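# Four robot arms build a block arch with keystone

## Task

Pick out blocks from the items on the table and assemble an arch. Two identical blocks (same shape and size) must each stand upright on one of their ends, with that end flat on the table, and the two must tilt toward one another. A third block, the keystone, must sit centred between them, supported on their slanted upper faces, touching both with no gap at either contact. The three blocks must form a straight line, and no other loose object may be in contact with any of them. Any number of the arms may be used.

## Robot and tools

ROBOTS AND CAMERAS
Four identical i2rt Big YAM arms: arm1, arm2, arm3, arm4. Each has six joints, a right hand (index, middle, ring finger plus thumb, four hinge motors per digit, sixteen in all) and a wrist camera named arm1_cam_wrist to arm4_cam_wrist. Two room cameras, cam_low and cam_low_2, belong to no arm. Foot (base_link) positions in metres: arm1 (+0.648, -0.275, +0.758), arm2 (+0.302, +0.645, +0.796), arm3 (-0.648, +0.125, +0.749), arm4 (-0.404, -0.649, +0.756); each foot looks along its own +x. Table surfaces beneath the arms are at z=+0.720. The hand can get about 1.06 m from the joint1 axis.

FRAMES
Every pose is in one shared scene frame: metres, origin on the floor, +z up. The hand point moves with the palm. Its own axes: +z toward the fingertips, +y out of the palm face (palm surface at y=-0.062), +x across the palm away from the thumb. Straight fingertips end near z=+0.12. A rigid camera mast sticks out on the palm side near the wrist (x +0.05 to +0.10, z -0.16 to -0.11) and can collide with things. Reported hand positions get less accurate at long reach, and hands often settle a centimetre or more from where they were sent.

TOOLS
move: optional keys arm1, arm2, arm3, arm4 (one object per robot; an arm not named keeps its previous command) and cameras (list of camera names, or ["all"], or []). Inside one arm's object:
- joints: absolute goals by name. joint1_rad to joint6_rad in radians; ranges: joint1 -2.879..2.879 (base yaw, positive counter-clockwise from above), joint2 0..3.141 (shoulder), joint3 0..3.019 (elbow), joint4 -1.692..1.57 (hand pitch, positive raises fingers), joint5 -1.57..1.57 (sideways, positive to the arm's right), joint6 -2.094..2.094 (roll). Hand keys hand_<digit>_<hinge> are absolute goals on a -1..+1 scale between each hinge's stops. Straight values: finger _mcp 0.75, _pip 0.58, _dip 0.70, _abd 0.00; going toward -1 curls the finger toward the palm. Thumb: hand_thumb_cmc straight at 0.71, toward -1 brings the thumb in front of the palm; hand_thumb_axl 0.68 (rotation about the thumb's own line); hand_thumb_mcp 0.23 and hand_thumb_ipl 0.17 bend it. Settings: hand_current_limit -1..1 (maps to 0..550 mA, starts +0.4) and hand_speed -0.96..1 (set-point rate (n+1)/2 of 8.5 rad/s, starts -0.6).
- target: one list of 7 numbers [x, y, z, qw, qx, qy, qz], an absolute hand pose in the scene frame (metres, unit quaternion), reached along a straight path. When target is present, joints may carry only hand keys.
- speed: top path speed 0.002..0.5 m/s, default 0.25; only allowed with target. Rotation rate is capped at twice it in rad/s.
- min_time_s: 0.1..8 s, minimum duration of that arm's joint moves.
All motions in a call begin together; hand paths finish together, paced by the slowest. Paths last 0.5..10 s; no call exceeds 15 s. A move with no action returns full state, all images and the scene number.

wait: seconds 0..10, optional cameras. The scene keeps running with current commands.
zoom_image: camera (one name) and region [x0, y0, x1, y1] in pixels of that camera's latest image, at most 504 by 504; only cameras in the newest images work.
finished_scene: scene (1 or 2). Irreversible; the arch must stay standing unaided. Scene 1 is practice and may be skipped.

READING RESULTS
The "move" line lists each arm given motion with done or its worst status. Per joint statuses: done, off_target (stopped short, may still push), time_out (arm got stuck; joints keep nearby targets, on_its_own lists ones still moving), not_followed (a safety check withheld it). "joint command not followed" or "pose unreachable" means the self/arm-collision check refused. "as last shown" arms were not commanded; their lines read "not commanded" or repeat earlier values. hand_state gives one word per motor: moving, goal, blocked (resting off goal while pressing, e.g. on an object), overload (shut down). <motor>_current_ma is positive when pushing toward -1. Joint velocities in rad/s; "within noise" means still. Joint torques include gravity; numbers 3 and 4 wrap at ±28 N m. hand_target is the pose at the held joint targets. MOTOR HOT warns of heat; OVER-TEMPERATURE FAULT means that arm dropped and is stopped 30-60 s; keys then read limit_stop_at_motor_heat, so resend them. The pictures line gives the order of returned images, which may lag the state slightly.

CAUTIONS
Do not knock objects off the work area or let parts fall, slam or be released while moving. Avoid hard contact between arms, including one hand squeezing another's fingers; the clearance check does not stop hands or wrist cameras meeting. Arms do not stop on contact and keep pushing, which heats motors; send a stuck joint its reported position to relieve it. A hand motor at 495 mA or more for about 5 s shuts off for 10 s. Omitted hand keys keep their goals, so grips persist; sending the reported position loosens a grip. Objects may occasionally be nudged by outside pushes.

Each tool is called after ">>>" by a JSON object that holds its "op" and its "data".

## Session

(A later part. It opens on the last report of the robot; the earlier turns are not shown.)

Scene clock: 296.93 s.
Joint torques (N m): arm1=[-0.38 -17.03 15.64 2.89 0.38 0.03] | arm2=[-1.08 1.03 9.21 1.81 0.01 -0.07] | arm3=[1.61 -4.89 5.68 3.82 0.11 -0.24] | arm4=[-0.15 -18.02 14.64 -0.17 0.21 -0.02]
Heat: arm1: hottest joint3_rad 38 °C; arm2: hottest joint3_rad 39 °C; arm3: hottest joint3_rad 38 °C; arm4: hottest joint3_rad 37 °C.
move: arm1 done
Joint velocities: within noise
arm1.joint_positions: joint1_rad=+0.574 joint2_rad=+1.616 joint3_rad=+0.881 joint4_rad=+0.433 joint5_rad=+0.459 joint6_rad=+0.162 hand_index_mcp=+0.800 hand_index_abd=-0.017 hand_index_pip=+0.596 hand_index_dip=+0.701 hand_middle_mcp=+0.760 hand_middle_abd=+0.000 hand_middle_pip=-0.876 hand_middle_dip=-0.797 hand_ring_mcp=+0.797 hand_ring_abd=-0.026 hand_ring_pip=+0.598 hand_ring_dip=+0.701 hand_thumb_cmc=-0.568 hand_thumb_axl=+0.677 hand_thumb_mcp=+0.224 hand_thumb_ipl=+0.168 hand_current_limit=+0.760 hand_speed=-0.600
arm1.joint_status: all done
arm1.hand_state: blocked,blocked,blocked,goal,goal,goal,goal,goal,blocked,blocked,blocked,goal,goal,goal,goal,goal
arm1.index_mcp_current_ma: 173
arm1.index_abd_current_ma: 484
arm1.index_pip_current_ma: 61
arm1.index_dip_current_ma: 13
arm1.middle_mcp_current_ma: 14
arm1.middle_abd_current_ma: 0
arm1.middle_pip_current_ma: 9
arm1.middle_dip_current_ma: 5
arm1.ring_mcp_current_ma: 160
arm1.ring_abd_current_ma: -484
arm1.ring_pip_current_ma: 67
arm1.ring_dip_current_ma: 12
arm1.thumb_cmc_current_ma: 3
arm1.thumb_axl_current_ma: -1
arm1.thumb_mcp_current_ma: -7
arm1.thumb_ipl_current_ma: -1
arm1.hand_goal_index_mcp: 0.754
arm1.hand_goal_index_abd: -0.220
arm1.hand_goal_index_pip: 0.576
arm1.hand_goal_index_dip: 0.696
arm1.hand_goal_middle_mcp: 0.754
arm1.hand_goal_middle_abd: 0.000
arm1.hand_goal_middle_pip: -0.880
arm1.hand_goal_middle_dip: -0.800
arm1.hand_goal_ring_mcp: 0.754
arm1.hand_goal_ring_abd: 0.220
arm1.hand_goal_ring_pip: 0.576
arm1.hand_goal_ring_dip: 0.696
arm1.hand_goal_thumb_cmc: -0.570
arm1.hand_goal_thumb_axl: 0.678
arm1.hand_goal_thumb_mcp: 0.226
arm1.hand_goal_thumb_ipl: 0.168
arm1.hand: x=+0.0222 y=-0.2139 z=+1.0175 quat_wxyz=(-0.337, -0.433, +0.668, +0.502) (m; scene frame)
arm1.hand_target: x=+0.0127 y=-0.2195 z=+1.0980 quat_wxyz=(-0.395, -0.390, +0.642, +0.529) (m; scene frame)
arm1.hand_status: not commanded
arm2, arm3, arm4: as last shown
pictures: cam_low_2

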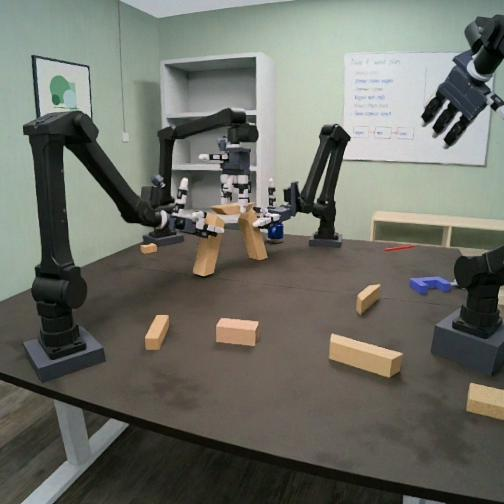

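>>> {"op": "move", "data": {"arm1": {"target": [0.0112, -0.2131, 1.050, -0.3700, -0.4095, 0.6545, 0.5165], "speed": 0.05}, "cameras": ["cam_low_2"]}}

>>> {"op": "zoom_image", "data": {"camera": "cam_low_2", "region": [180, 190, 280, 290]}}

Scene clock: 298.97 s.
Joint torques (N m): arm1=[-1.38 -15.21 11.54 3.77 0.33 -0.01] | arm2=[-1.03 1.03 9.2 1.84 0.01 -0.06] | arm3=[1.61 -4.89 5.68 3.84 0.11 -0.23] | arm4=[-0.26 -18.02 14.64 -0.17 0.21 -0.01]
Heat: arm1: hottest joint3_rad 39 °C; arm2: hottest joint3_rad 39 °C; arm3: hottest joint3_rad 38 °C; arm4: hottest joint3_rad 37 °C.
move: arm1 off_target
Joint velocities: within noise
arm1.joint_positions: joint1_rad=+0.574 joint2_rad=+1.637 joint3_rad=+0.881 joint4_rad=+0.433 joint5_rad=+0.448 joint6_rad=+0.162 hand_index_mcp=+0.800 hand_index_abd=-0.017 hand_index_pip=+0.596 hand_index_dip=+0.701 hand_middle_mcp=+0.760 hand_middle_abd=+0.000 hand_middle_pip=-0.876 hand_middle_dip=-0.797 hand_ring_mcp=+0.797 hand_ring_abd=-0.026 hand_ring_pip=+0.598 hand_ring_dip=+0.701 hand_thumb_cmc=-0.568 hand_thumb_axl=+0.677 hand_thumb_mcp=+0.224 hand_thumb_ipl=+0.168 hand_current_limit=+0.760 hand_speed=-0.600
arm1.joint_status: not commanded
arm1.hand_state: blocked,blocked,blocked,goal,goal,goal,goal,goal,blocked,blocked,blocked,goal,goal,goal,goal,goal
arm1.index_mcp_current_ma: 173
arm1.index_abd_current_ma: 484
arm1.index_pip_current_ma: 62
arm1.index_dip_current_ma: 13
arm1.middle_mcp_current_ma: 15
arm1.middle_abd_current_ma: 0
arm1.middle_pip_current_ma: 9
arm1.middle_dip_current_ma: 5
arm1.ring_mcp_current_ma: 160
arm1.ring_abd_current_ma: -484
arm1.ring_pip_current_ma: 68
arm1.ring_dip_current_ma: 13
arm1.thumb_cmc_current_ma: 3
arm1.thumb_axl_current_ma: -1
arm1.thumb_mcp_current_ma: -7
arm1.thumb_ipl_current_ma: -1
arm1.hand_goal_index_mcp: 0.754
arm1.hand_goal_index_abd: -0.220
arm1.hand_goal_index_pip: 0.576
arm1.hand_goal_index_dip: 0.696
arm1.hand_goal_middle_mcp: 0.754
arm1.hand_goal_middle_abd: 0.000
arm1.hand_goal_middle_pip: -0.880
arm1.hand_goal_middle_dip: -0.800
arm1.hand_goal_ring_mcp: 0.754
arm1.hand_goal_ring_abd: 0.220
arm1.hand_goal_ring_pip: 0.576
arm1.hand_goal_ring_dip: 0.696
arm1.hand_goal_thumb_cmc: -0.570
arm1.hand_goal_thumb_axl: 0.678
arm1.hand_goal_thumb_mcp: 0.226
arm1.hand_goal_thumb_ipl: 0.168
arm1.hand: x=+0.0187 y=-0.2156 z=+1.0050 quat_wxyz=(-0.333, -0.441, +0.670, +0.496) (m; scene frame)
arm1.hand_target: x=+0.0137 y=-0.2131 z=+1.0496 quat_wxyz=(-0.370, -0.410, +0.655, +0.516) (m; scene frame)
arm1.hand_status: off_target (0.046 m and 6.3 deg from the pose sent, 0.034 m and 5.2 deg at the start)
arm2.joint_positions: joint1_rad=-0.605 joint2_rad=+0.637 joint3_rad=+1.379 joint4_rad=-1.408 joint5_rad=-0.010 joint6_rad=+1.001 hand_index_mcp=+0.755 hand_index_abd=+0.000 hand_index_pip=+0.577 hand_index_dip=+0.696 hand_middle_mcp=+0.755 hand_middle_abd=+0.000 hand_middle_pip=+0.577 hand_middle_dip=+0.696 hand_ring_mcp=+0.755 hand_ring_abd=+0.000 hand_ring_pip=+0.577 hand_ring_dip=+0.696 hand_thumb_cmc=+0.715 hand_thumb_axl=+0.677 hand_thumb_mcp=+0.225 hand_thumb_ipl=+0.168 hand_current_limit=+0.400 hand_speed=-0.600
arm2.joint_status: not commanded
arm2.hand_state: goal,goal,goal,goal,goal,goal,goal,goal,goal,goal,goal,goal,goal,goal,goal,goal
arm2.index_mcp_current_ma: 2
arm2.index_abd_current_ma: 0
arm2.index_pip_current_ma: 2
arm2.index_dip_current_ma: 0
arm2.middle_mcp_current_ma: 2
arm2.middle_abd_current_ma: 0
arm2.middle_pip_current_ma: 2
arm2.middle_dip_current_ma: 0
arm2.ring_mcp_current_ma: 2
arm2.ring_abd_current_ma: 0
arm2.ring_pip_current_ma: 2
arm2.ring_dip_current_ma: 0
arm2.thumb_cmc_current_ma: 3
arm2.thumb_axl_current_ma: -3
arm2.thumb_mcp_current_ma: -3
arm2.thumb_ipl_current_ma: -1
arm2.hand_goal_index_mcp: 0.754
arm2.hand_goal_index_abd: 0.000
arm2.hand_goal_index_pip: 0.576
arm2.hand_goal_index_dip: 0.696
arm2.hand_goal_middle_mcp: 0.754
arm2.hand_goal_middle_abd: 0.000
arm2.hand_goal_middle_pip: 0.576
arm2.hand_goal_middle_dip: 0.696
arm2.hand_goal_ring_mcp: 0.754
arm2.hand_goal_ring_abd: 0.000
arm2.hand_goal_ring_pip: 0.576
arm2.hand_goal_ring_dip: 0.696
arm2.hand_goal_thumb_cmc: 0.714
arm2.hand_goal_thumb_axl: 0.678
arm2.hand_goal_thumb_mcp: 0.226
arm2.hand_goal_thumb_ipl: 0.168
arm2.hand: x=+0.0389 y=+0.6168 z=+1.3317 quat_wxyz=(+0.439, +0.437, -0.785, -0.018) (m; scene frame)
arm2.hand_target: x=+0.0409 y=+0.6179 z=+1.3448 quat_wxyz=(+0.452, +0.434, -0.779, -0.019) (m; scene frame)
arm2.hand_status: not commanded
arm3.joint_positions: joint1_rad=-0.820 joint2_rad=+1.300 joint3_rad=+0.166 joint4_rad=+1.088 joint5_rad=-0.317 joint6_rad=-0.046 hand_index_mcp=+0.785 hand_index_abd=-0.019 hand_index_pip=+0.589 hand_index_dip=+0.697 hand_middle_mcp=+0.759 hand_middle_abd=+0.000 hand_middle_pip=-0.876 hand_middle_dip=-0.798 hand_ring_mcp=+0.788 hand_ring_abd=-0.034 hand_ring_pip=+0.589 hand_ring_dip=+0.697 hand_thumb_cmc=-0.569 hand_thumb_axl=+0.677 hand_thumb_mcp=+0.223 hand_thumb_ipl=+0.168 hand_current_limit=+0.770 hand_speed=-0.600
arm3.joint_status: not commanded
arm3.hand_state: blocked,blocked,goal,goal,goal,goal,goal,goal,blocked,blocked,goal,goal,goal,goal,goal,goal
arm3.index_mcp_current_ma: 128
arm3.index_abd_current_ma: 487
arm3.index_pip_current_ma: 44
arm3.index_dip_current_ma: 3
arm3.middle_mcp_current_ma: 16
arm3.middle_abd_current_ma: 0
arm3.middle_pip_current_ma: 10
arm3.middle_dip_current_ma: 7
arm3.ring_mcp_current_ma: 142
arm3.ring_abd_current_ma: -487
arm3.ring_pip_current_ma: 45
arm3.ring_dip_current_ma: 3
arm3.thumb_cmc_current_ma: 4
arm3.thumb_axl_current_ma: -2
arm3.thumb_mcp_current_ma: -10
arm3.thumb_ipl_current_ma: -1
arm3.hand_goal_index_mcp: 0.754
arm3.hand_goal_index_abd: -0.240
arm3.hand_goal_index_pip: 0.576
arm3.hand_goal_index_dip: 0.696
arm3.hand_goal_middle_mcp: 0.754
arm3.hand_goal_middle_abd: 0.000
arm3.hand_goal_middle_pip: -0.880
arm3.hand_goal_middle_dip: -0.800
arm3.hand_goal_ring_mcp: 0.754
arm3.hand_goal_ring_abd: 0.200
arm3.hand_goal_ring_pip: 0.576
arm3.hand_goal_ring_dip: 0.696
arm3.hand_goal_thumb_cmc: -0.570
arm3.hand_goal_thumb_axl: 0.678
arm3.hand_goal_thumb_mcp: 0.226
arm3.hand_goal_thumb_ipl: 0.168
arm3.hand: x=-0.3287 y=-0.1159 z=+0.9878 quat_wxyz=(+0.583, +0.602, +0.403, +0.367) (m; scene frame)
arm3.hand_target: x=-0.3288 y=-0.1103 z=+1.0090 quat_wxyz=(+0.609, +0.574, +0.402, +0.371) (m; scene frame)
arm3.hand_status: not commanded
arm4: as last shown
pictures: cam_low_2

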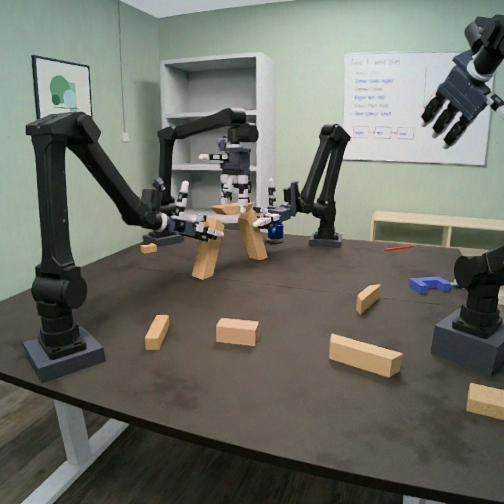

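Scaled by 5.040 from the camera's 504x504 image, which has a finer 720x720 frame.

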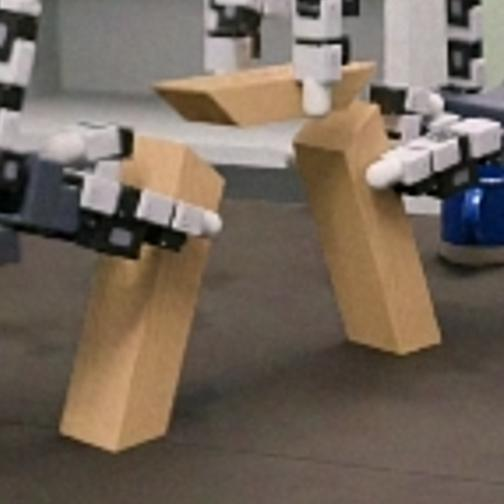

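>>> {"op": "move", "data": {"arm1": {"joints": {"joint1_rad": 0.556, "joint2_rad": 1.64, "joint3_rad": 0.995, "joint4_rad": 0.51, "joint5_rad": 0.450}, "min_time_s": 1.5}}}

>>> {"op": "zoom_image", "data": {"camera": "cam_low_2", "region": [180, 190, 280, 290]}}

Scene clock: 302.83 s.
Joint torques (N m): arm1=[-1.79 -15.44 15.61 4.04 0.34 -0.01] | arm2=[-1.03 1.03 9.21 1.83 0.01 -0.06] | arm3=[1.55 -4.89 5.68 3.84 0.11 -0.23] | arm4=[-0.15 -18.02 14.65 -0.16 0.21 -0.02]
Heat: arm1: hottest joint3_rad 39 °C; arm2: hottest joint3_rad 39 °C; arm3: hottest joint3_rad 37 °C; arm4: hottest joint3_rad 37 °C.
move: arm1 done
Joint velocities: within noise
arm1.joint_positions: joint1_rad=+0.565 joint2_rad=+1.662 joint3_rad=+0.905 joint4_rad=+0.458 joint5_rad=+0.448 joint6_rad=+0.162 hand_index_mcp=+0.800 hand_index_abd=-0.017 hand_index_pip=+0.596 hand_index_dip=+0.701 hand_middle_mcp=+0.760 hand_middle_abd=+0.000 hand_middle_pip=-0.876 hand_middle_dip=-0.797 hand_ring_mcp=+0.797 hand_ring_abd=-0.026 hand_ring_pip=+0.598 hand_ring_dip=+0.701 hand_thumb_cmc=-0.568 hand_thumb_axl=+0.677 hand_thumb_mcp=+0.224 hand_thumb_ipl=+0.168 hand_current_limit=+0.760 hand_speed=-0.600
arm1.joint_status: all done
arm1.hand_state: blocked,blocked,blocked,goal,goal,goal,goal,goal,blocked,blocked,blocked,goal,goal,goal,goal,goal
arm1.index_mcp_current_ma: 173
arm1.index_abd_current_ma: 484
arm1.index_pip_current_ma: 62
arm1.index_dip_current_ma: 13
arm1.middle_mcp_current_ma: 15
arm1.middle_abd_current_ma: 0
arm1.middle_pip_current_ma: 9
arm1.middle_dip_current_ma: 5
arm1.ring_mcp_current_ma: 160
arm1.ring_abd_current_ma: -484
arm1.ring_pip_current_ma: 68
arm1.ring_dip_current_ma: 13
arm1.thumb_cmc_current_ma: 3
arm1.thumb_axl_current_ma: -1
arm1.thumb_mcp_current_ma: -7
arm1.thumb_ipl_current_ma: -1
arm1.hand_goal_index_mcp: 0.754
arm1.hand_goal_index_abd: -0.220
arm1.hand_goal_index_pip: 0.576
arm1.hand_goal_index_dip: 0.696
arm1.hand_goal_middle_mcp: 0.754
arm1.hand_goal_middle_abd: 0.000
arm1.hand_goal_middle_pip: -0.880
arm1.hand_goal_middle_dip: -0.800
arm1.hand_goal_ring_mcp: 0.754
arm1.hand_goal_ring_abd: 0.220
arm1.hand_goal_ring_pip: 0.576
arm1.hand_goal_ring_dip: 0.696
arm1.hand_goal_thumb_cmc: -0.570
arm1.hand_goal_thumb_axl: 0.678
arm1.hand_goal_thumb_mcp: 0.226
arm1.hand_goal_thumb_ipl: 0.168
arm1.hand: x=+0.0104 y=-0.2109 z=+1.0077 quat_wxyz=(-0.339, -0.432, +0.668, +0.502) (m; scene frame)
arm1.hand_target: x=-0.0030 y=-0.2058 z=+1.0793 quat_wxyz=(-0.393, -0.384, +0.644, +0.533) (m; scene frame)
arm1.hand_status: not commanded
arm2, arm3, arm4: as last shown
pictures: none

Scaled by 5.040 from the camera's 504x504 image, which has a finer 720x720 frame.
This view is cut from an older image: the scene may have changed since it was taken.

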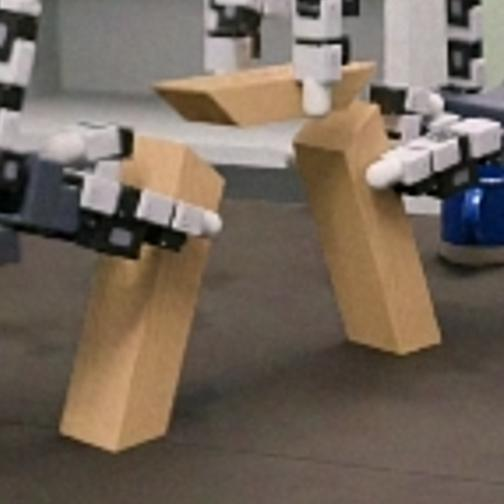

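>>> {"op": "move", "data": {"arm1": {"joints": {"joint4_rad": 0.588}, "min_time_s": 1.0}, "cameras": ["cam_low_2"]}}

>>> {"op": "zoom_image", "data": {"camera": "cam_low_2", "region": [180, 190, 280, 290]}}

Scene clock: 305.47 s.
Joint torques (N m): arm1=[-1.85 -15.62 15.61 4.12 0.3 -0.02] | arm2=[-1.08 1.03 9.21 1.84 0.01 -0.06] | arm3=[1.55 -4.84 5.68 3.84 0.11 -0.24] | arm4=[-0.21 -18.02 14.64 -0.14 0.21 -0.01]
Heat: arm1: hottest joint3_rad 40 °C; arm2: hottest joint3_rad 39 °C; arm3: hottest joint3_rad 37 °C; arm4: hottest joint3_rad 37 °C.
move: arm1 done
Joint velocities: within noise
arm1.joint_positions: joint1_rad=+0.565 joint2_rad=+1.663 joint3_rad=+0.905 joint4_rad=+0.535 joint5_rad=+0.448 joint6_rad=+0.162 hand_index_mcp=+0.801 hand_index_abd=-0.017 hand_index_pip=+0.597 hand_index_dip=+0.702 hand_middle_mcp=+0.760 hand_middle_abd=+0.000 hand_middle_pip=-0.876 hand_middle_dip=-0.797 hand_ring_mcp=+0.797 hand_ring_abd=-0.026 hand_ring_pip=+0.599 hand_ring_dip=+0.701 hand_thumb_cmc=-0.568 hand_thumb_axl=+0.677 hand_thumb_mcp=+0.224 hand_thumb_ipl=+0.168 hand_current_limit=+0.760 hand_speed=-0.600
arm1.joint_status: all done
arm1.hand_state: blocked,blocked,blocked,goal,goal,goal,goal,goal,blocked,blocked,blocked,goal,goal,goal,goal,goal
arm1.index_mcp_current_ma: 176
arm1.index_abd_current_ma: 484
arm1.index_pip_current_ma: 64
arm1.index_dip_current_ma: 14
arm1.middle_mcp_current_ma: 15
arm1.middle_abd_current_ma: 0
arm1.middle_pip_current_ma: 9
arm1.middle_dip_current_ma: 5
arm1.ring_mcp_current_ma: 160
arm1.ring_abd_current_ma: -484
arm1.ring_pip_current_ma: 69
arm1.ring_dip_current_ma: 13
arm1.thumb_cmc_current_ma: 3
arm1.thumb_axl_current_ma: -1
arm1.thumb_mcp_current_ma: -7
arm1.thumb_ipl_current_ma: -1
arm1.hand_goal_index_mcp: 0.754
arm1.hand_goal_index_abd: -0.220
arm1.hand_goal_index_pip: 0.576
arm1.hand_goal_index_dip: 0.696
arm1.hand_goal_middle_mcp: 0.754
arm1.hand_goal_middle_abd: 0.000
arm1.hand_goal_middle_pip: -0.880
arm1.hand_goal_middle_dip: -0.800
arm1.hand_goal_ring_mcp: 0.754
arm1.hand_goal_ring_abd: 0.220
arm1.hand_goal_ring_pip: 0.576
arm1.hand_goal_ring_dip: 0.696
arm1.hand_goal_thumb_cmc: -0.570
arm1.hand_goal_thumb_axl: 0.678
arm1.hand_goal_thumb_mcp: 0.226
arm1.hand_goal_thumb_ipl: 0.168
arm1.hand: x=+0.0119 y=-0.2109 z=+1.0247 quat_wxyz=(-0.366, -0.412, +0.656, +0.516) (m; scene frame)
arm1.hand_target: x=+0.0015 y=-0.2056 z=+1.0965 quat_wxyz=(-0.419, -0.362, +0.629, +0.546) (m; scene frame)
arm1.hand_status: not commanded
arm2, arm3, arm4: as last shown
pictures: cam_low_2

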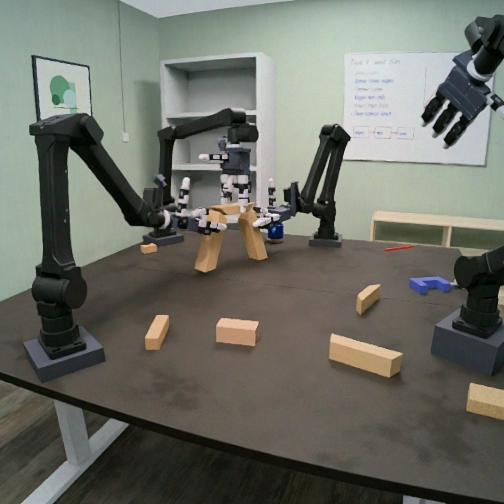

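Scaled by 5.040 from the camera's 504x504 image, which has a finer 720x720 frame.

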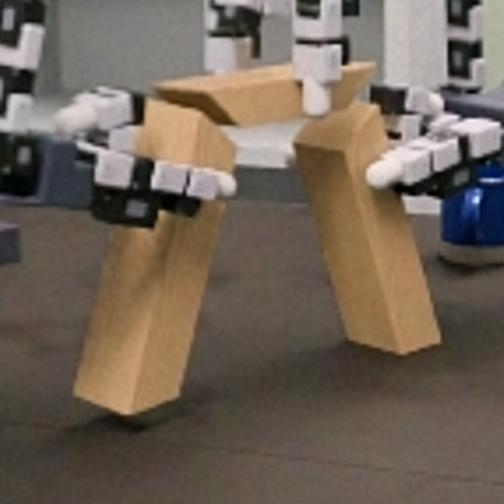

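>>> {"op": "move", "data": {"arm1": {"joints": {"joint1_rad": 0.5535, "joint2_rad": 1.668, "joint3_rad": 0.937}, "min_time_s": 2.0}, "cameras": ["cam_low_2", "cam_low"]}}

>>> {"op": "zoom_image", "data": {"camera": "cam_low_2", "region": [180, 190, 280, 290]}}

Scene clock: 308.23 s.
Joint torques (N m): arm1=[-1.79 -15.85 10.5 4.12 0.31 -0.01] | arm2=[-1.08 1.03 9.2 1.83 0.01 -0.06] | arm3=[1.61 -4.95 5.67 3.85 0.11 -0.24] | arm4=[-0.15 -17.9 14.65 -0.14 0.22 -0.01]
Heat: arm1: hottest joint3_rad 40 °C; arm2: hottest joint3_rad 39 °C; arm3: hottest joint3_rad 37 °C; arm4: hottest joint3_rad 37 °C.
move: arm1 done
Joint velocities: within noise
arm1.joint_positions: joint1_rad=+0.563 joint2_rad=+1.690 joint3_rad=+0.905 joint4_rad=+0.535 joint5_rad=+0.448 joint6_rad=+0.162 hand_index_mcp=+0.801 hand_index_abd=-0.017 hand_index_pip=+0.597 hand_index_dip=+0.702 hand_middle_mcp=+0.760 hand_middle_abd=+0.000 hand_middle_pip=-0.876 hand_middle_dip=-0.797 hand_ring_mcp=+0.797 hand_ring_abd=-0.026 hand_ring_pip=+0.599 hand_ring_dip=+0.701 hand_thumb_cmc=-0.568 hand_thumb_axl=+0.677 hand_thumb_mcp=+0.224 hand_thumb_ipl=+0.168 hand_current_limit=+0.760 hand_speed=-0.600
arm1.joint_status: all done
arm1.hand_state: blocked,blocked,blocked,goal,goal,goal,goal,goal,blocked,blocked,blocked,goal,goal,goal,goal,goal
arm1.index_mcp_current_ma: 177
arm1.index_abd_current_ma: 484
arm1.index_pip_current_ma: 64
arm1.index_dip_current_ma: 14
arm1.middle_mcp_current_ma: 15
arm1.middle_abd_current_ma: 0
arm1.middle_pip_current_ma: 9
arm1.middle_dip_current_ma: 5
arm1.ring_mcp_current_ma: 160
arm1.ring_abd_current_ma: -484
arm1.ring_pip_current_ma: 69
arm1.ring_dip_current_ma: 13
arm1.thumb_cmc_current_ma: 3
arm1.thumb_axl_current_ma: -1
arm1.thumb_mcp_current_ma: -7
arm1.thumb_ipl_current_ma: -1
arm1.hand_goal_index_mcp: 0.754
arm1.hand_goal_index_abd: -0.220
arm1.hand_goal_index_pip: 0.576
arm1.hand_goal_index_dip: 0.696
arm1.hand_goal_middle_mcp: 0.754
arm1.hand_goal_middle_abd: 0.000
arm1.hand_goal_middle_pip: -0.880
arm1.hand_goal_middle_dip: -0.800
arm1.hand_goal_ring_mcp: 0.754
arm1.hand_goal_ring_abd: 0.220
arm1.hand_goal_ring_pip: 0.576
arm1.hand_goal_ring_dip: 0.696
arm1.hand_goal_thumb_cmc: -0.570
arm1.hand_goal_thumb_axl: 0.678
arm1.hand_goal_thumb_mcp: 0.226
arm1.hand_goal_thumb_ipl: 0.168
arm1.hand: x=+0.0085 y=-0.2096 z=+1.0077 quat_wxyz=(-0.355, -0.419, +0.661, +0.511) (m; scene frame)
arm1.hand_target: x=+0.0073 y=-0.2033 z=+1.0493 quat_wxyz=(-0.390, -0.385, +0.646, +0.532) (m; scene frame)
arm1.hand_status: not commanded
arm2, arm3: as last shown
arm4.joint_positions: joint1_rad=+0.053 joint2_rad=+1.726 joint3_rad=+1.894 joint4_rad=-1.677 joint5_rad=+0.028 joint6_rad=+1.480 hand_index_mcp=+0.752 hand_index_abd=-0.003 hand_index_pip=+0.576 hand_index_dip=+0.696 hand_middle_mcp=+0.755 hand_middle_abd=+0.001 hand_middle_pip=-0.874 hand_middle_dip=-0.797 hand_ring_mcp=+0.758 hand_ring_abd=+0.012 hand_ring_pip=+0.580 hand_ring_dip=+0.696 hand_thumb_cmc=-0.568 hand_thumb_axl=+0.677 hand_thumb_mcp=+0.224 hand_thumb_ipl=+0.168 hand_current_limit=+0.760 hand_speed=-0.600
arm4.joint_status: not commanded
arm4.hand_state: goal,blocked,goal,goal,goal,goal,goal,goal,goal,blocked,goal,goal,goal,goal,goal,goal
arm4.index_mcp_current_ma: 0
arm4.index_abd_current_ma: 484
arm4.index_pip_current_ma: 0
arm4.index_dip_current_ma: 0
arm4.middle_mcp_current_ma: 0
arm4.middle_abd_current_ma: 0
arm4.middle_pip_current_ma: 2
arm4.middle_dip_current_ma: 0
arm4.ring_mcp_current_ma: 1
arm4.ring_abd_current_ma: -484
arm4.ring_pip_current_ma: 1
arm4.ring_dip_current_ma: 0
arm4.thumb_cmc_current_ma: 0
arm4.thumb_axl_current_ma: 0
arm4.thumb_mcp_current_ma: -1
arm4.thumb_ipl_current_ma: 0
arm4.hand_goal_index_mcp: 0.754
arm4.hand_goal_index_abd: -0.240
arm4.hand_goal_index_pip: 0.576
arm4.hand_goal_index_dip: 0.696
arm4.hand_goal_middle_mcp: 0.754
arm4.hand_goal_middle_abd: 0.000
arm4.hand_goal_middle_pip: -0.880
arm4.hand_goal_middle_dip: -0.800
arm4.hand_goal_ring_mcp: 0.754
arm4.hand_goal_ring_abd: 0.240
arm4.hand_goal_ring_pip: 0.576
arm4.hand_goal_ring_dip: 0.696
arm4.hand_goal_thumb_cmc: -0.570
arm4.hand_goal_thumb_axl: 0.678
arm4.hand_goal_thumb_mcp: 0.226
arm4.hand_goal_thumb_ipl: 0.168
arm4.hand: x=-0.1054 y=-0.2134 z=+1.0755 quat_wxyz=(-0.005, +0.815, +0.577, +0.040) (m; scene frame)
arm4.hand_target: x=-0.1093 y=-0.2092 z=+1.1234 quat_wxyz=(-0.030, +0.809, +0.581, +0.088) (m; scene frame)
arm4.hand_status: not commanded
pictures: cam_low, cam_low_2

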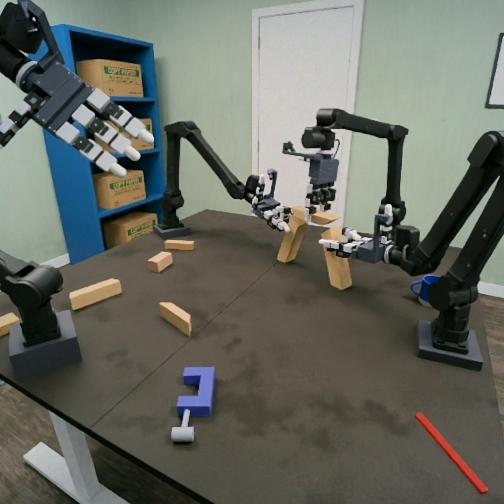

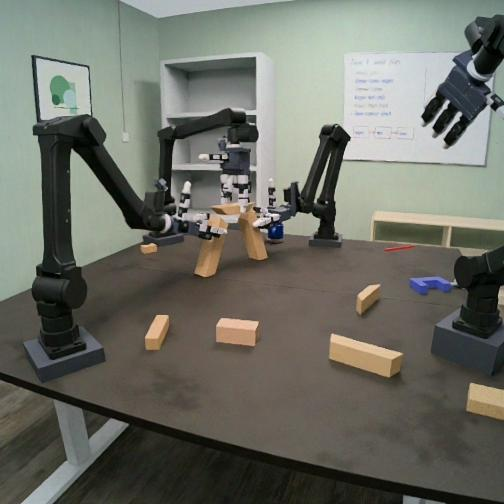

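Scaled by 5.040 from the camera's 504x504 image, which has a finer 720x720 frame.

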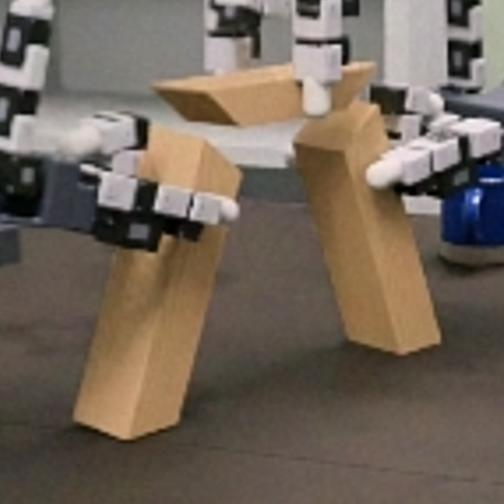

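>>> {"op": "move", "data": {"arm1": {"joints": {"joint2_rad": 1.6725, "joint3_rad": 0.900}, "min_time_s": 2.0}, "cameras": ["cam_low_2", "cam_low"]}}

>>> {"op": "zoom_image", "data": {"camera": "cam_low_2", "region": [190, 255, 220, 285]}}

Scene clock: 311.40 s.
Joint torques (N m): arm1=[-1.85 -15.44 8.32 3.52 0.31 -0.01] | arm2=[-1.03 1.03 9.2 1.83 0.01 -0.07] | arm3=[1.55 -4.89 5.65 3.85 0.11 -0.23] | arm4=[-0.15 -17.96 14.64 -0.14 0.21 -0.02]
Heat: arm1: hottest joint3_rad 40 °C; arm2: hottest joint3_rad 39 °C; arm3: hottest joint3_rad 37 °C; arm4: hottest joint3_rad 37 °C.
move: arm1 done
Joint velocities: within noise
arm1.joint_positions: joint1_rad=+0.563 joint2_rad=+1.692 joint3_rad=+0.893 joint4_rad=+0.549 joint5_rad=+0.448 joint6_rad=+0.162 hand_index_mcp=+0.801 hand_index_abd=-0.017 hand_index_pip=+0.597 hand_index_dip=+0.702 hand_middle_mcp=+0.760 hand_middle_abd=+0.000 hand_middle_pip=-0.876 hand_middle_dip=-0.797 hand_ring_mcp=+0.797 hand_ring_abd=-0.026 hand_ring_pip=+0.599 hand_ring_dip=+0.701 hand_thumb_cmc=-0.568 hand_thumb_axl=+0.677 hand_thumb_mcp=+0.224 hand_thumb_ipl=+0.168 hand_current_limit=+0.760 hand_speed=-0.600
arm1.joint_status: all done
arm1.hand_state: blocked,blocked,blocked,goal,goal,goal,goal,goal,blocked,blocked,blocked,goal,goal,goal,goal,goal
arm1.index_mcp_current_ma: 177
arm1.index_abd_current_ma: 484
arm1.index_pip_current_ma: 64
arm1.index_dip_current_ma: 14
arm1.middle_mcp_current_ma: 15
arm1.middle_abd_current_ma: 0
arm1.middle_pip_current_ma: 9
arm1.middle_dip_current_ma: 5
arm1.ring_mcp_current_ma: 160
arm1.ring_abd_current_ma: -484
arm1.ring_pip_current_ma: 69
arm1.ring_dip_current_ma: 13
arm1.thumb_cmc_current_ma: 3
arm1.thumb_axl_current_ma: -1
arm1.thumb_mcp_current_ma: -7
arm1.thumb_ipl_current_ma: -1
arm1.hand_goal_index_mcp: 0.754
arm1.hand_goal_index_abd: -0.220
arm1.hand_goal_index_pip: 0.576
arm1.hand_goal_index_dip: 0.696
arm1.hand_goal_middle_mcp: 0.754
arm1.hand_goal_middle_abd: 0.000
arm1.hand_goal_middle_pip: -0.880
arm1.hand_goal_middle_dip: -0.800
arm1.hand_goal_ring_mcp: 0.754
arm1.hand_goal_ring_abd: 0.220
arm1.hand_goal_ring_pip: 0.576
arm1.hand_goal_ring_dip: 0.696
arm1.hand_goal_thumb_cmc: -0.570
arm1.hand_goal_thumb_axl: 0.678
arm1.hand_goal_thumb_mcp: 0.226
arm1.hand_goal_thumb_ipl: 0.168
arm1.hand: x=+0.0118 y=-0.2093 z=+1.0038 quat_wxyz=(-0.355, -0.419, +0.661, +0.511) (m; scene frame)
arm1.hand_target: x=+0.0148 y=-0.2028 z=+1.0280 quat_wxyz=(-0.376, -0.396, +0.653, +0.525) (m; scene frame)
arm1.hand_status: not commanded
arm2, arm3, arm4: as last shown
pictures: cam_low, cam_low_2

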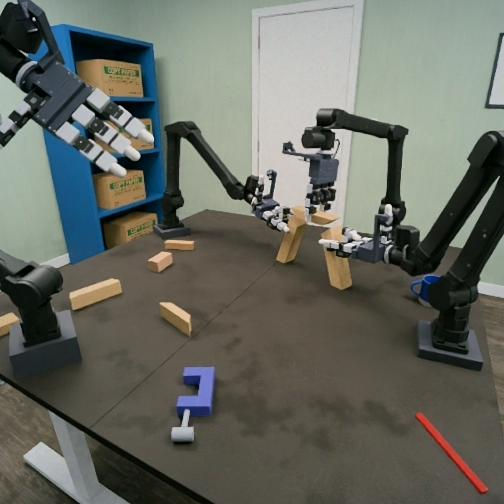

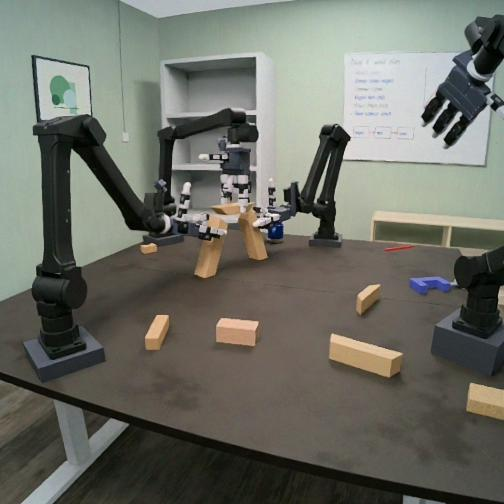

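Scaled by 16.800 from the camera's 504x504 image, which has a finer 720x720 frame.

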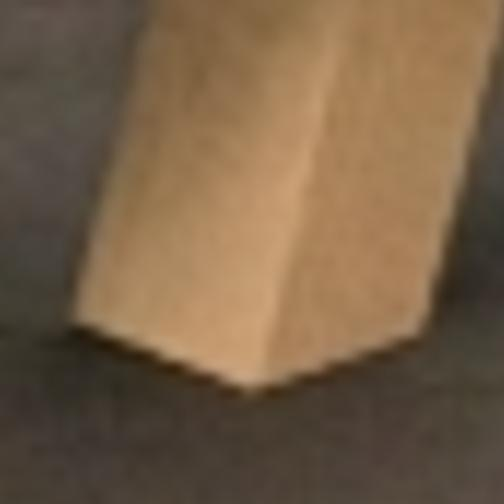

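>>> {"op": "zoom_image", "data": {"camera": "cam_low_2", "region": [208, 205, 238, 235]}}

>>> {"op": "zoom_image", "data": {"camera": "cam_low", "region": [282, 207, 312, 237]}}

>>> {"op": "zoom_image", "data": {"camera": "cam_low", "region": [270, 242, 300, 272]}}

Scaled by 16.800 from the camera's 504x504 image, which has a finer 720x720 frame.

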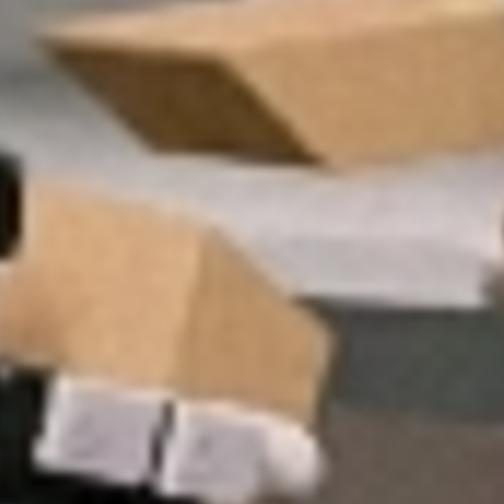

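Scaled by 16.800 from the camera's 504x504 image, which has a finer 720x720 frame.

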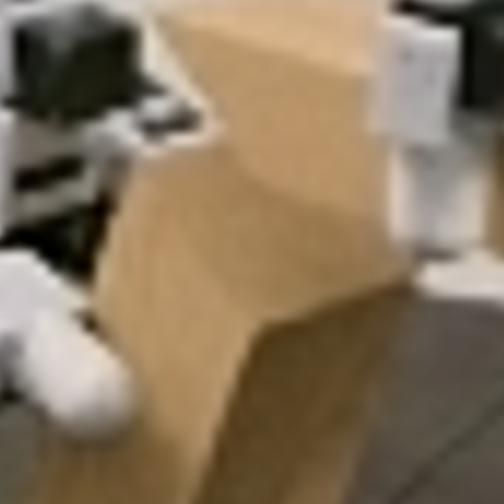

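Scaled by 16.800 from the camera's 504x504 image, which has a finer 720x720 frame.

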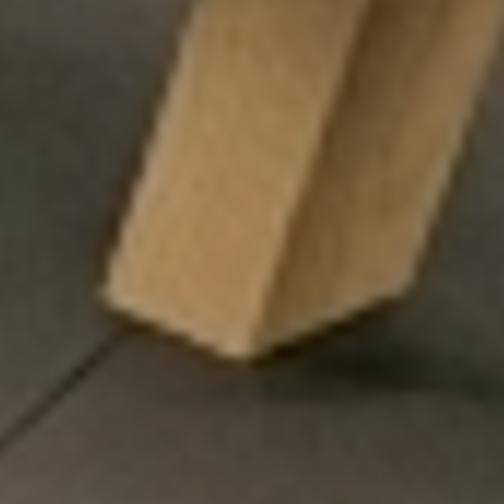

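>>> {"op": "move", "data": {"arm1": {"joints": {"joint2_rad": 1.650, "joint6_rad": 0.130, "joint1_rad": 0.551}, "min_time_s": 1.5}}}

Scene clock: 317.07 s.
Joint torques (N m): arm1=[-2.02 -17.26 8.49 3.45 0.31 -0.16] | arm2=[-1.08 0.97 9.2 1.83 0.01 -0.07] | arm3=[1.55 -4.89 5.68 3.82 0.11 -0.24] | arm4=[-0.21 -18.02 14.65 -0.13 0.2 -0.03]
Heat: arm1: hottest joint3_rad 40 °C; arm2: hottest joint3_rad 39 °C; arm3: hottest joint3_rad 37 °C; arm4: hottest joint3_rad 38 °C.
move: arm1 done
Joint velocities: within noise
arm1.joint_positions: joint1_rad=+0.563 joint2_rad=+1.691 joint3_rad=+0.892 joint4_rad=+0.549 joint5_rad=+0.448 joint6_rad=+0.142 hand_index_mcp=+0.801 hand_index_abd=-0.017 hand_index_pip=+0.597 hand_index_dip=+0.702 hand_middle_mcp=+0.760 hand_middle_abd=+0.000 hand_middle_pip=-0.876 hand_middle_dip=-0.797 hand_ring_mcp=+0.797 hand_ring_abd=-0.026 hand_ring_pip=+0.599 hand_ring_dip=+0.701 hand_thumb_cmc=-0.568 hand_thumb_axl=+0.677 hand_thumb_mcp=+0.224 hand_thumb_ipl=+0.168 hand_current_limit=+0.760 hand_speed=-0.600
arm1.joint_status: all done
arm1.hand_state: blocked,blocked,blocked,goal,goal,goal,goal,goal,blocked,blocked,blocked,goal,goal,goal,goal,goal
arm1.index_mcp_current_ma: 177
arm1.index_abd_current_ma: 484
arm1.index_pip_current_ma: 64
arm1.index_dip_current_ma: 14
arm1.middle_mcp_current_ma: 15
arm1.middle_abd_current_ma: 0
arm1.middle_pip_current_ma: 9
arm1.middle_dip_current_ma: 5
arm1.ring_mcp_current_ma: 160
arm1.ring_abd_current_ma: -484
arm1.ring_pip_current_ma: 69
arm1.ring_dip_current_ma: 13
arm1.thumb_cmc_current_ma: 3
arm1.thumb_axl_current_ma: -1
arm1.thumb_mcp_current_ma: -7
arm1.thumb_ipl_current_ma: -1
arm1.hand_goal_index_mcp: 0.754
arm1.hand_goal_index_abd: -0.220
arm1.hand_goal_index_pip: 0.576
arm1.hand_goal_index_dip: 0.696
arm1.hand_goal_middle_mcp: 0.754
arm1.hand_goal_middle_abd: 0.000
arm1.hand_goal_middle_pip: -0.880
arm1.hand_goal_middle_dip: -0.800
arm1.hand_goal_ring_mcp: 0.754
arm1.hand_goal_ring_abd: 0.220
arm1.hand_goal_ring_pip: 0.576
arm1.hand_goal_ring_dip: 0.696
arm1.hand_goal_thumb_cmc: -0.570
arm1.hand_goal_thumb_axl: 0.678
arm1.hand_goal_thumb_mcp: 0.226
arm1.hand_goal_thumb_ipl: 0.168
arm1.hand: x=+0.0115 y=-0.2105 z=+1.0042 quat_wxyz=(-0.350, -0.425, +0.657, +0.515) (m; scene frame)
arm1.hand_target: x=+0.0171 y=-0.2037 z=+1.0426 quat_wxyz=(-0.373, -0.401, +0.643, +0.536) (m; scene frame)
arm1.hand_status: not commanded
arm2, arm3, arm4: as last shown
pictures: none

>>> {"op": "move", "data": {"arm1": {"joints": {"joint2_rad": 1.635, "joint1_rad": 0.548}, "min_time_s": 1.0}}}

>>> {"op": "move", "data": {"arm1": {"joints": {"joint2_rad": 1.6725}, "min_time_s": 1.5}, "cameras": ["cam_low_2", "cam_low"]}}

>>> {"op": "zoom_image", "data": {"camera": "cam_low_2", "region": [190, 255, 220, 285]}}

>>> {"op": "zoom_image", "data": {"camera": "cam_low", "region": [270, 242, 300, 272]}}

>>> {"op": "zoom_image", "data": {"camera": "cam_low_2", "region": [208, 205, 238, 235]}}

>>> {"op": "zoom_image", "data": {"camera": "cam_low", "region": [282, 207, 312, 237]}}

Scene clock: 318.97 s.
Joint torques (N m): arm1=[-1.85 -17.79 9.05 3.52 0.31 -0.15] | arm2=[-1.14 1.03 9.21 1.81 0.01 -0.07] | arm3=[1.61 -4.95 5.7 3.82 0.11 -0.24] | arm4=[-0.15 -18.08 14.67 -0.14 0.22 -0.02]
Heat: arm1: hottest joint3_rad 40 °C; arm2: hottest joint3_rad 39 °C; arm3: hottest joint3_rad 37 °C; arm4: hottest joint3_rad 38 °C.
move: arm1 done
Joint velocities: within noise
arm1.joint_positions: joint1_rad=+0.558 joint2_rad=+1.684 joint3_rad=+0.884 joint4_rad=+0.549 joint5_rad=+0.448 joint6_rad=+0.141 hand_index_mcp=+0.801 hand_index_abd=-0.017 hand_index_pip=+0.597 hand_index_dip=+0.702 hand_middle_mcp=+0.760 hand_middle_abd=+0.000 hand_middle_pip=-0.876 hand_middle_dip=-0.797 hand_ring_mcp=+0.797 hand_ring_abd=-0.026 hand_ring_pip=+0.599 hand_ring_dip=+0.701 hand_thumb_cmc=-0.568 hand_thumb_axl=+0.677 hand_thumb_mcp=+0.224 hand_thumb_ipl=+0.168 hand_current_limit=+0.760 hand_speed=-0.600
arm1.joint_status: all done
arm1.hand_state: blocked,blocked,blocked,goal,goal,goal,goal,goal,blocked,blocked,blocked,goal,goal,goal,goal,goal
arm1.index_mcp_current_ma: 177
arm1.index_abd_current_ma: 484
arm1.index_pip_current_ma: 64
arm1.index_dip_current_ma: 14
arm1.middle_mcp_current_ma: 15
arm1.middle_abd_current_ma: 0
arm1.middle_pip_current_ma: 9
arm1.middle_dip_current_ma: 5
arm1.ring_mcp_current_ma: 160
arm1.ring_abd_current_ma: -484
arm1.ring_pip_current_ma: 69
arm1.ring_dip_current_ma: 13
arm1.thumb_cmc_current_ma: 3
arm1.thumb_axl_current_ma: -1
arm1.thumb_mcp_current_ma: -7
arm1.thumb_ipl_current_ma: -1
arm1.hand_goal_index_mcp: 0.754
arm1.hand_goal_index_abd: -0.220
arm1.hand_goal_index_pip: 0.576
arm1.hand_goal_index_dip: 0.696
arm1.hand_goal_middle_mcp: 0.754
arm1.hand_goal_middle_abd: 0.000
arm1.hand_goal_middle_pip: -0.880
arm1.hand_goal_middle_dip: -0.800
arm1.hand_goal_ring_mcp: 0.754
arm1.hand_goal_ring_abd: 0.220
arm1.hand_goal_ring_pip: 0.576
arm1.hand_goal_ring_dip: 0.696
arm1.hand_goal_thumb_cmc: -0.570
arm1.hand_goal_thumb_axl: 0.678
arm1.hand_goal_thumb_mcp: 0.226
arm1.hand_goal_thumb_ipl: 0.168
arm1.hand: x=+0.0146 y=-0.2074 z=+1.0052 quat_wxyz=(-0.349, -0.424, +0.658, +0.516) (m; scene frame)
arm1.hand_target: x=+0.0197 y=-0.2016 z=+1.0516 quat_wxyz=(-0.377, -0.396, +0.641, +0.539) (m; scene frame)
arm1.hand_status: not commanded
arm2, arm3, arm4: as last shown
pictures: none

Scene clock: 320.77 s.
Joint torques (N m): arm1=[-1.9 -14.74 9.05 3.52 0.31 -0.15] | arm2=[-1.08 1.03 9.21 1.81 0.01 -0.06] | arm3=[1.55 -4.89 5.67 3.85 0.11 -0.24] | arm4=[-0.15 -17.9 14.63 -0.16 0.21 -0.02]
Heat: arm1: hottest joint3_rad 39 °C; arm2: hottest joint3_rad 39 °C; arm3: hottest joint3_rad 37 °C; arm4: hottest joint3_rad 38 °C.
move: arm1 done
Joint velocities: within noise
arm1.joint_positions: joint1_rad=+0.558 joint2_rad=+1.685 joint3_rad=+0.884 joint4_rad=+0.549 joint5_rad=+0.448 joint6_rad=+0.140 hand_index_mcp=+0.801 hand_index_abd=-0.017 hand_index_pip=+0.597 hand_index_dip=+0.702 hand_middle_mcp=+0.760 hand_middle_abd=+0.000 hand_middle_pip=-0.876 hand_middle_dip=-0.797 hand_ring_mcp=+0.797 hand_ring_abd=-0.026 hand_ring_pip=+0.599 hand_ring_dip=+0.701 hand_thumb_cmc=-0.568 hand_thumb_axl=+0.677 hand_thumb_mcp=+0.224 hand_thumb_ipl=+0.168 hand_current_limit=+0.760 hand_speed=-0.600
arm1.joint_status: all done
arm1.hand_state: blocked,blocked,blocked,goal,goal,goal,goal,goal,blocked,blocked,blocked,goal,goal,goal,goal,goal
arm1.index_mcp_current_ma: 177
arm1.index_abd_current_ma: 484
arm1.index_pip_current_ma: 64
arm1.index_dip_current_ma: 14
arm1.middle_mcp_current_ma: 15
arm1.middle_abd_current_ma: 0
arm1.middle_pip_current_ma: 9
arm1.middle_dip_current_ma: 5
arm1.ring_mcp_current_ma: 160
arm1.ring_abd_current_ma: -484
arm1.ring_pip_current_ma: 69
arm1.ring_dip_current_ma: 13
arm1.thumb_cmc_current_ma: 3
arm1.thumb_axl_current_ma: -1
arm1.thumb_mcp_current_ma: -7
arm1.thumb_ipl_current_ma: -1
arm1.hand_goal_index_mcp: 0.754
arm1.hand_goal_index_abd: -0.220
arm1.hand_goal_index_pip: 0.576
arm1.hand_goal_index_dip: 0.696
arm1.hand_goal_middle_mcp: 0.754
arm1.hand_goal_middle_abd: 0.000
arm1.hand_goal_middle_pip: -0.880
arm1.hand_goal_middle_dip: -0.800
arm1.hand_goal_ring_mcp: 0.754
arm1.hand_goal_ring_abd: 0.220
arm1.hand_goal_ring_pip: 0.576
arm1.hand_goal_ring_dip: 0.696
arm1.hand_goal_thumb_cmc: -0.570
arm1.hand_goal_thumb_axl: 0.678
arm1.hand_goal_thumb_mcp: 0.226
arm1.hand_goal_thumb_ipl: 0.168
arm1.hand: x=+0.0144 y=-0.2074 z=+1.0043 quat_wxyz=(-0.348, -0.425, +0.658, +0.516) (m; scene frame)
arm1.hand_target: x=+0.0139 y=-0.2017 z=+1.0287 quat_wxyz=(-0.365, -0.406, +0.647, +0.532) (m; scene frame)
arm1.hand_status: not commanded
arm2, arm3, arm4: as last shown
pictures: cam_low, cam_low_2

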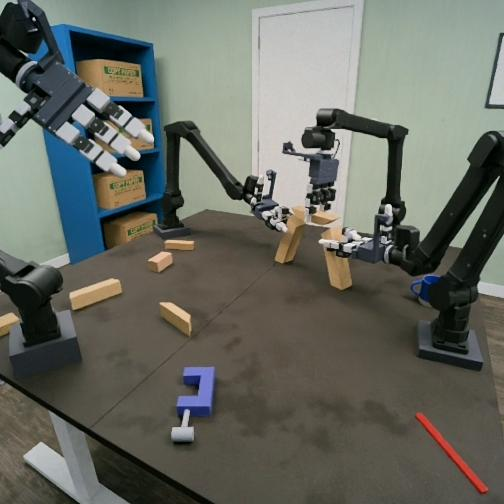

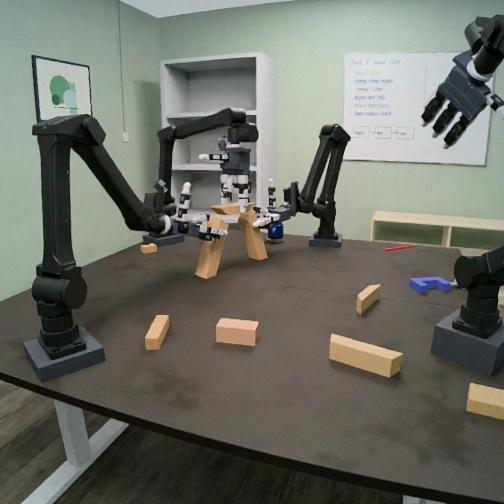

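Scaled by 16.800 from the camera's 504x504 image, which has a finer 720x720 frame.

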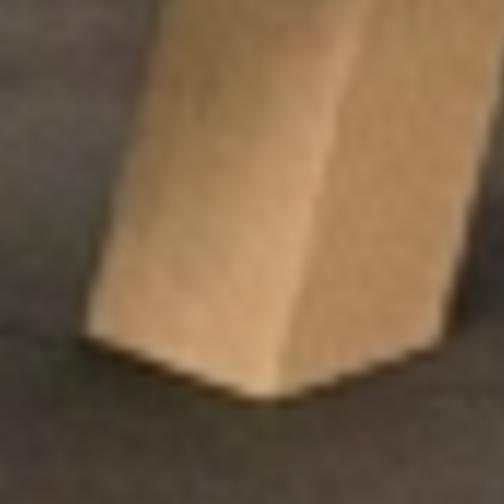

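Scaled by 16.800 from the camera's 504x504 image, which has a finer 720x720 frame.

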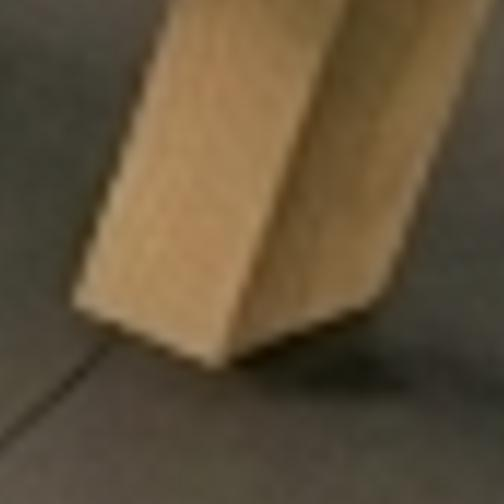

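Scaled by 16.800 from the camera's 504x504 image, which has a finer 720x720 frame.

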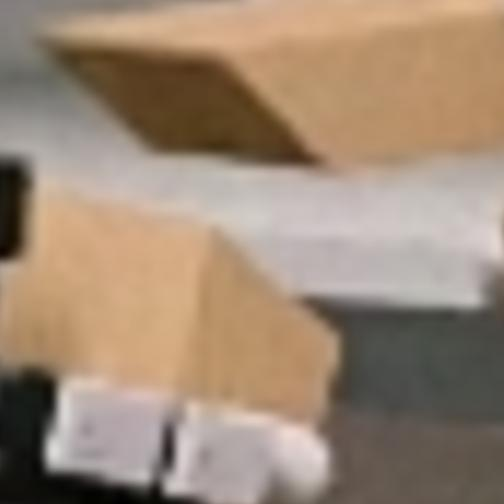

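Scaled by 16.800 from the camera's 504x504 image, which has a finer 720x720 frame.

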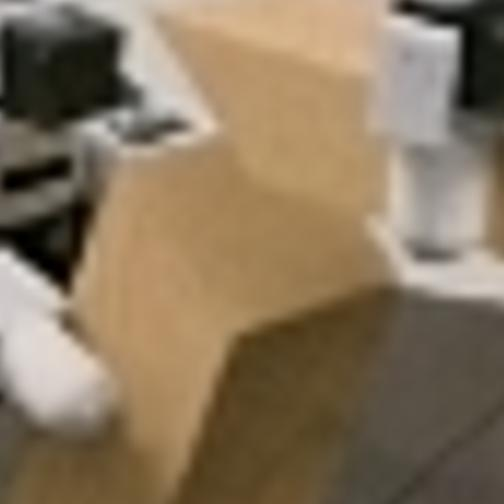

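>>> {"op": "move", "data": {"arm4": {"joints": {"joint1_rad": 0.038, "joint3_rad": 1.93, "joint5_rad": 0.003, "joint6_rad": 1.506, "joint4_rad": -1.692}, "min_time_s": 1.5}}}

Scene clock: 325.53 s.
Joint torques (N m): arm1=[-1.85 -14.74 9.05 3.54 0.31 -0.15] | arm2=[-1.08 1.03 9.2 1.81 0.01 -0.06] | arm3=[1.61 -4.84 5.7 3.84 0.11 -0.24] | arm4=[-1.9 -17.96 12.04 -0.18 -0.11 0.1]
Heat: arm1: hottest joint3_rad 39 °C; arm2: hottest joint3_rad 39 °C; arm3: hottest joint3_rad 37 °C; arm4: hottest joint3_rad 38 °C.
move: arm4 done
Joint velocities: within noise
arm1: as last shown
arm2.joint_positions: joint1_rad=-0.605 joint2_rad=+0.637 joint3_rad=+1.379 joint4_rad=-1.408 joint5_rad=-0.010 joint6_rad=+1.001 hand_index_mcp=+0.755 hand_index_abd=+0.000 hand_index_pip=+0.577 hand_index_dip=+0.696 hand_middle_mcp=+0.755 hand_middle_abd=+0.000 hand_middle_pip=+0.577 hand_middle_dip=+0.696 hand_ring_mcp=+0.755 hand_ring_abd=+0.000 hand_ring_pip=+0.577 hand_ring_dip=+0.696 hand_thumb_cmc=+0.715 hand_thumb_axl=+0.677 hand_thumb_mcp=+0.225 hand_thumb_ipl=+0.168 hand_current_limit=+0.400 hand_speed=-0.600
arm2.joint_status: not commanded
arm2.hand_state: goal,goal,goal,goal,goal,goal,goal,goal,goal,goal,goal,goal,goal,goal,goal,goal
arm2.index_mcp_current_ma: 2
arm2.index_abd_current_ma: 0
arm2.index_pip_current_ma: 2
arm2.index_dip_current_ma: 0
arm2.middle_mcp_current_ma: 2
arm2.middle_abd_current_ma: 0
arm2.middle_pip_current_ma: 2
arm2.middle_dip_current_ma: 0
arm2.ring_mcp_current_ma: 2
arm2.ring_abd_current_ma: 0
arm2.ring_pip_current_ma: 2
arm2.ring_dip_current_ma: 0
arm2.thumb_cmc_current_ma: 3
arm2.thumb_axl_current_ma: -3
arm2.thumb_mcp_current_ma: -3
arm2.thumb_ipl_current_ma: -1
arm2.hand_goal_index_mcp: 0.754
arm2.hand_goal_index_abd: 0.000
arm2.hand_goal_index_pip: 0.576
arm2.hand_goal_index_dip: 0.696
arm2.hand_goal_middle_mcp: 0.754
arm2.hand_goal_middle_abd: 0.000
arm2.hand_goal_middle_pip: 0.576
arm2.hand_goal_middle_dip: 0.696
arm2.hand_goal_ring_mcp: 0.754
arm2.hand_goal_ring_abd: 0.000
arm2.hand_goal_ring_pip: 0.576
arm2.hand_goal_ring_dip: 0.696
arm2.hand_goal_thumb_cmc: 0.714
arm2.hand_goal_thumb_axl: 0.678
arm2.hand_goal_thumb_mcp: 0.226
arm2.hand_goal_thumb_ipl: 0.168
arm2.hand: x=+0.0389 y=+0.6168 z=+1.3317 quat_wxyz=(+0.439, +0.437, -0.785, -0.018) (m; scene frame)
arm2.hand_target: x=+0.0409 y=+0.6179 z=+1.3448 quat_wxyz=(+0.452, +0.434, -0.779, -0.019) (m; scene frame)
arm2.hand_status: not commanded
arm3.joint_positions: joint1_rad=-0.820 joint2_rad=+1.300 joint3_rad=+0.166 joint4_rad=+1.088 joint5_rad=-0.317 joint6_rad=-0.046 hand_index_mcp=+0.785 hand_index_abd=-0.019 hand_index_pip=+0.589 hand_index_dip=+0.697 hand_middle_mcp=+0.759 hand_middle_abd=+0.000 hand_middle_pip=-0.876 hand_middle_dip=-0.798 hand_ring_mcp=+0.788 hand_ring_abd=-0.034 hand_ring_pip=+0.589 hand_ring_dip=+0.697 hand_thumb_cmc=-0.569 hand_thumb_axl=+0.677 hand_thumb_mcp=+0.223 hand_thumb_ipl=+0.168 hand_current_limit=+0.770 hand_speed=-0.600
arm3.joint_status: not commanded
arm3.hand_state: blocked,blocked,goal,goal,goal,goal,goal,goal,blocked,blocked,goal,goal,goal,goal,goal,goal
arm3.index_mcp_current_ma: 128
arm3.index_abd_current_ma: 487
arm3.index_pip_current_ma: 44
arm3.index_dip_current_ma: 3
arm3.middle_mcp_current_ma: 16
arm3.middle_abd_current_ma: 0
arm3.middle_pip_current_ma: 10
arm3.middle_dip_current_ma: 7
arm3.ring_mcp_current_ma: 142
arm3.ring_abd_current_ma: -487
arm3.ring_pip_current_ma: 45
arm3.ring_dip_current_ma: 3
arm3.thumb_cmc_current_ma: 4
arm3.thumb_axl_current_ma: -2
arm3.thumb_mcp_current_ma: -10
arm3.thumb_ipl_current_ma: -1
arm3.hand_goal_index_mcp: 0.754
arm3.hand_goal_index_abd: -0.240
arm3.hand_goal_index_pip: 0.576
arm3.hand_goal_index_dip: 0.696
arm3.hand_goal_middle_mcp: 0.754
arm3.hand_goal_middle_abd: 0.000
arm3.hand_goal_middle_pip: -0.880
arm3.hand_goal_middle_dip: -0.800
arm3.hand_goal_ring_mcp: 0.754
arm3.hand_goal_ring_abd: 0.200
arm3.hand_goal_ring_pip: 0.576
arm3.hand_goal_ring_dip: 0.696
arm3.hand_goal_thumb_cmc: -0.570
arm3.hand_goal_thumb_axl: 0.678
arm3.hand_goal_thumb_mcp: 0.226
arm3.hand_goal_thumb_ipl: 0.168
arm3.hand: x=-0.3287 y=-0.1159 z=+0.9878 quat_wxyz=(+0.583, +0.602, +0.403, +0.367) (m; scene frame)
arm3.hand_target: x=-0.3288 y=-0.1103 z=+1.0090 quat_wxyz=(+0.609, +0.574, +0.402, +0.371) (m; scene frame)
arm3.hand_status: not commanded
arm4.joint_positions: joint1_rad=+0.049 joint2_rad=+1.726 joint3_rad=+1.894 joint4_rad=-1.677 joint5_rad=+0.006 joint6_rad=+1.498 hand_index_mcp=+0.752 hand_index_abd=-0.003 hand_index_pip=+0.576 hand_index_dip=+0.696 hand_middle_mcp=+0.755 hand_middle_abd=+0.001 hand_middle_pip=-0.874 hand_middle_dip=-0.797 hand_ring_mcp=+0.758 hand_ring_abd=+0.012 hand_ring_pip=+0.580 hand_ring_dip=+0.696 hand_thumb_cmc=-0.568 hand_thumb_axl=+0.677 hand_thumb_mcp=+0.224 hand_thumb_ipl=+0.168 hand_current_limit=+0.760 hand_speed=-0.600
arm4.joint_status: all done
joint sent to its limit — arm4.joint4_rad, lower limit.
arm4.hand_state: goal,blocked,goal,goal,goal,goal,goal,goal,goal,blocked,goal,goal,goal,goal,goal,goal
arm4.index_mcp_current_ma: 0
arm4.index_abd_current_ma: 484
arm4.index_pip_current_ma: 0
arm4.index_dip_current_ma: 0
arm4.middle_mcp_current_ma: 0
arm4.middle_abd_current_ma: 0
arm4.middle_pip_current_ma: 2
arm4.middle_dip_current_ma: 0
arm4.ring_mcp_current_ma: 1
arm4.ring_abd_current_ma: -484
arm4.ring_pip_current_ma: 1
arm4.ring_dip_current_ma: 0
arm4.thumb_cmc_current_ma: 0
arm4.thumb_axl_current_ma: 0
arm4.thumb_mcp_current_ma: -1
arm4.thumb_ipl_current_ma: 0
arm4.hand_goal_index_mcp: 0.754
arm4.hand_goal_index_abd: -0.240
arm4.hand_goal_index_pip: 0.576
arm4.hand_goal_index_dip: 0.696
arm4.hand_goal_middle_mcp: 0.754
arm4.hand_goal_middle_abd: 0.000
arm4.hand_goal_middle_pip: -0.880
arm4.hand_goal_middle_dip: -0.800
arm4.hand_goal_ring_mcp: 0.754
arm4.hand_goal_ring_abd: 0.240
arm4.hand_goal_ring_pip: 0.576
arm4.hand_goal_ring_dip: 0.696
arm4.hand_goal_thumb_cmc: -0.570
arm4.hand_goal_thumb_axl: 0.678
arm4.hand_goal_thumb_mcp: 0.226
arm4.hand_goal_thumb_ipl: 0.168
arm4.hand: x=-0.1081 y=-0.2142 z=+1.0734 quat_wxyz=(-0.015, +0.822, +0.569, +0.035) (m; scene frame)
arm4.hand_target: x=-0.1058 y=-0.2208 z=+1.1075 quat_wxyz=(-0.035, +0.825, +0.560, +0.066) (m; scene frame)
arm4.hand_status: not commanded
pictures: none


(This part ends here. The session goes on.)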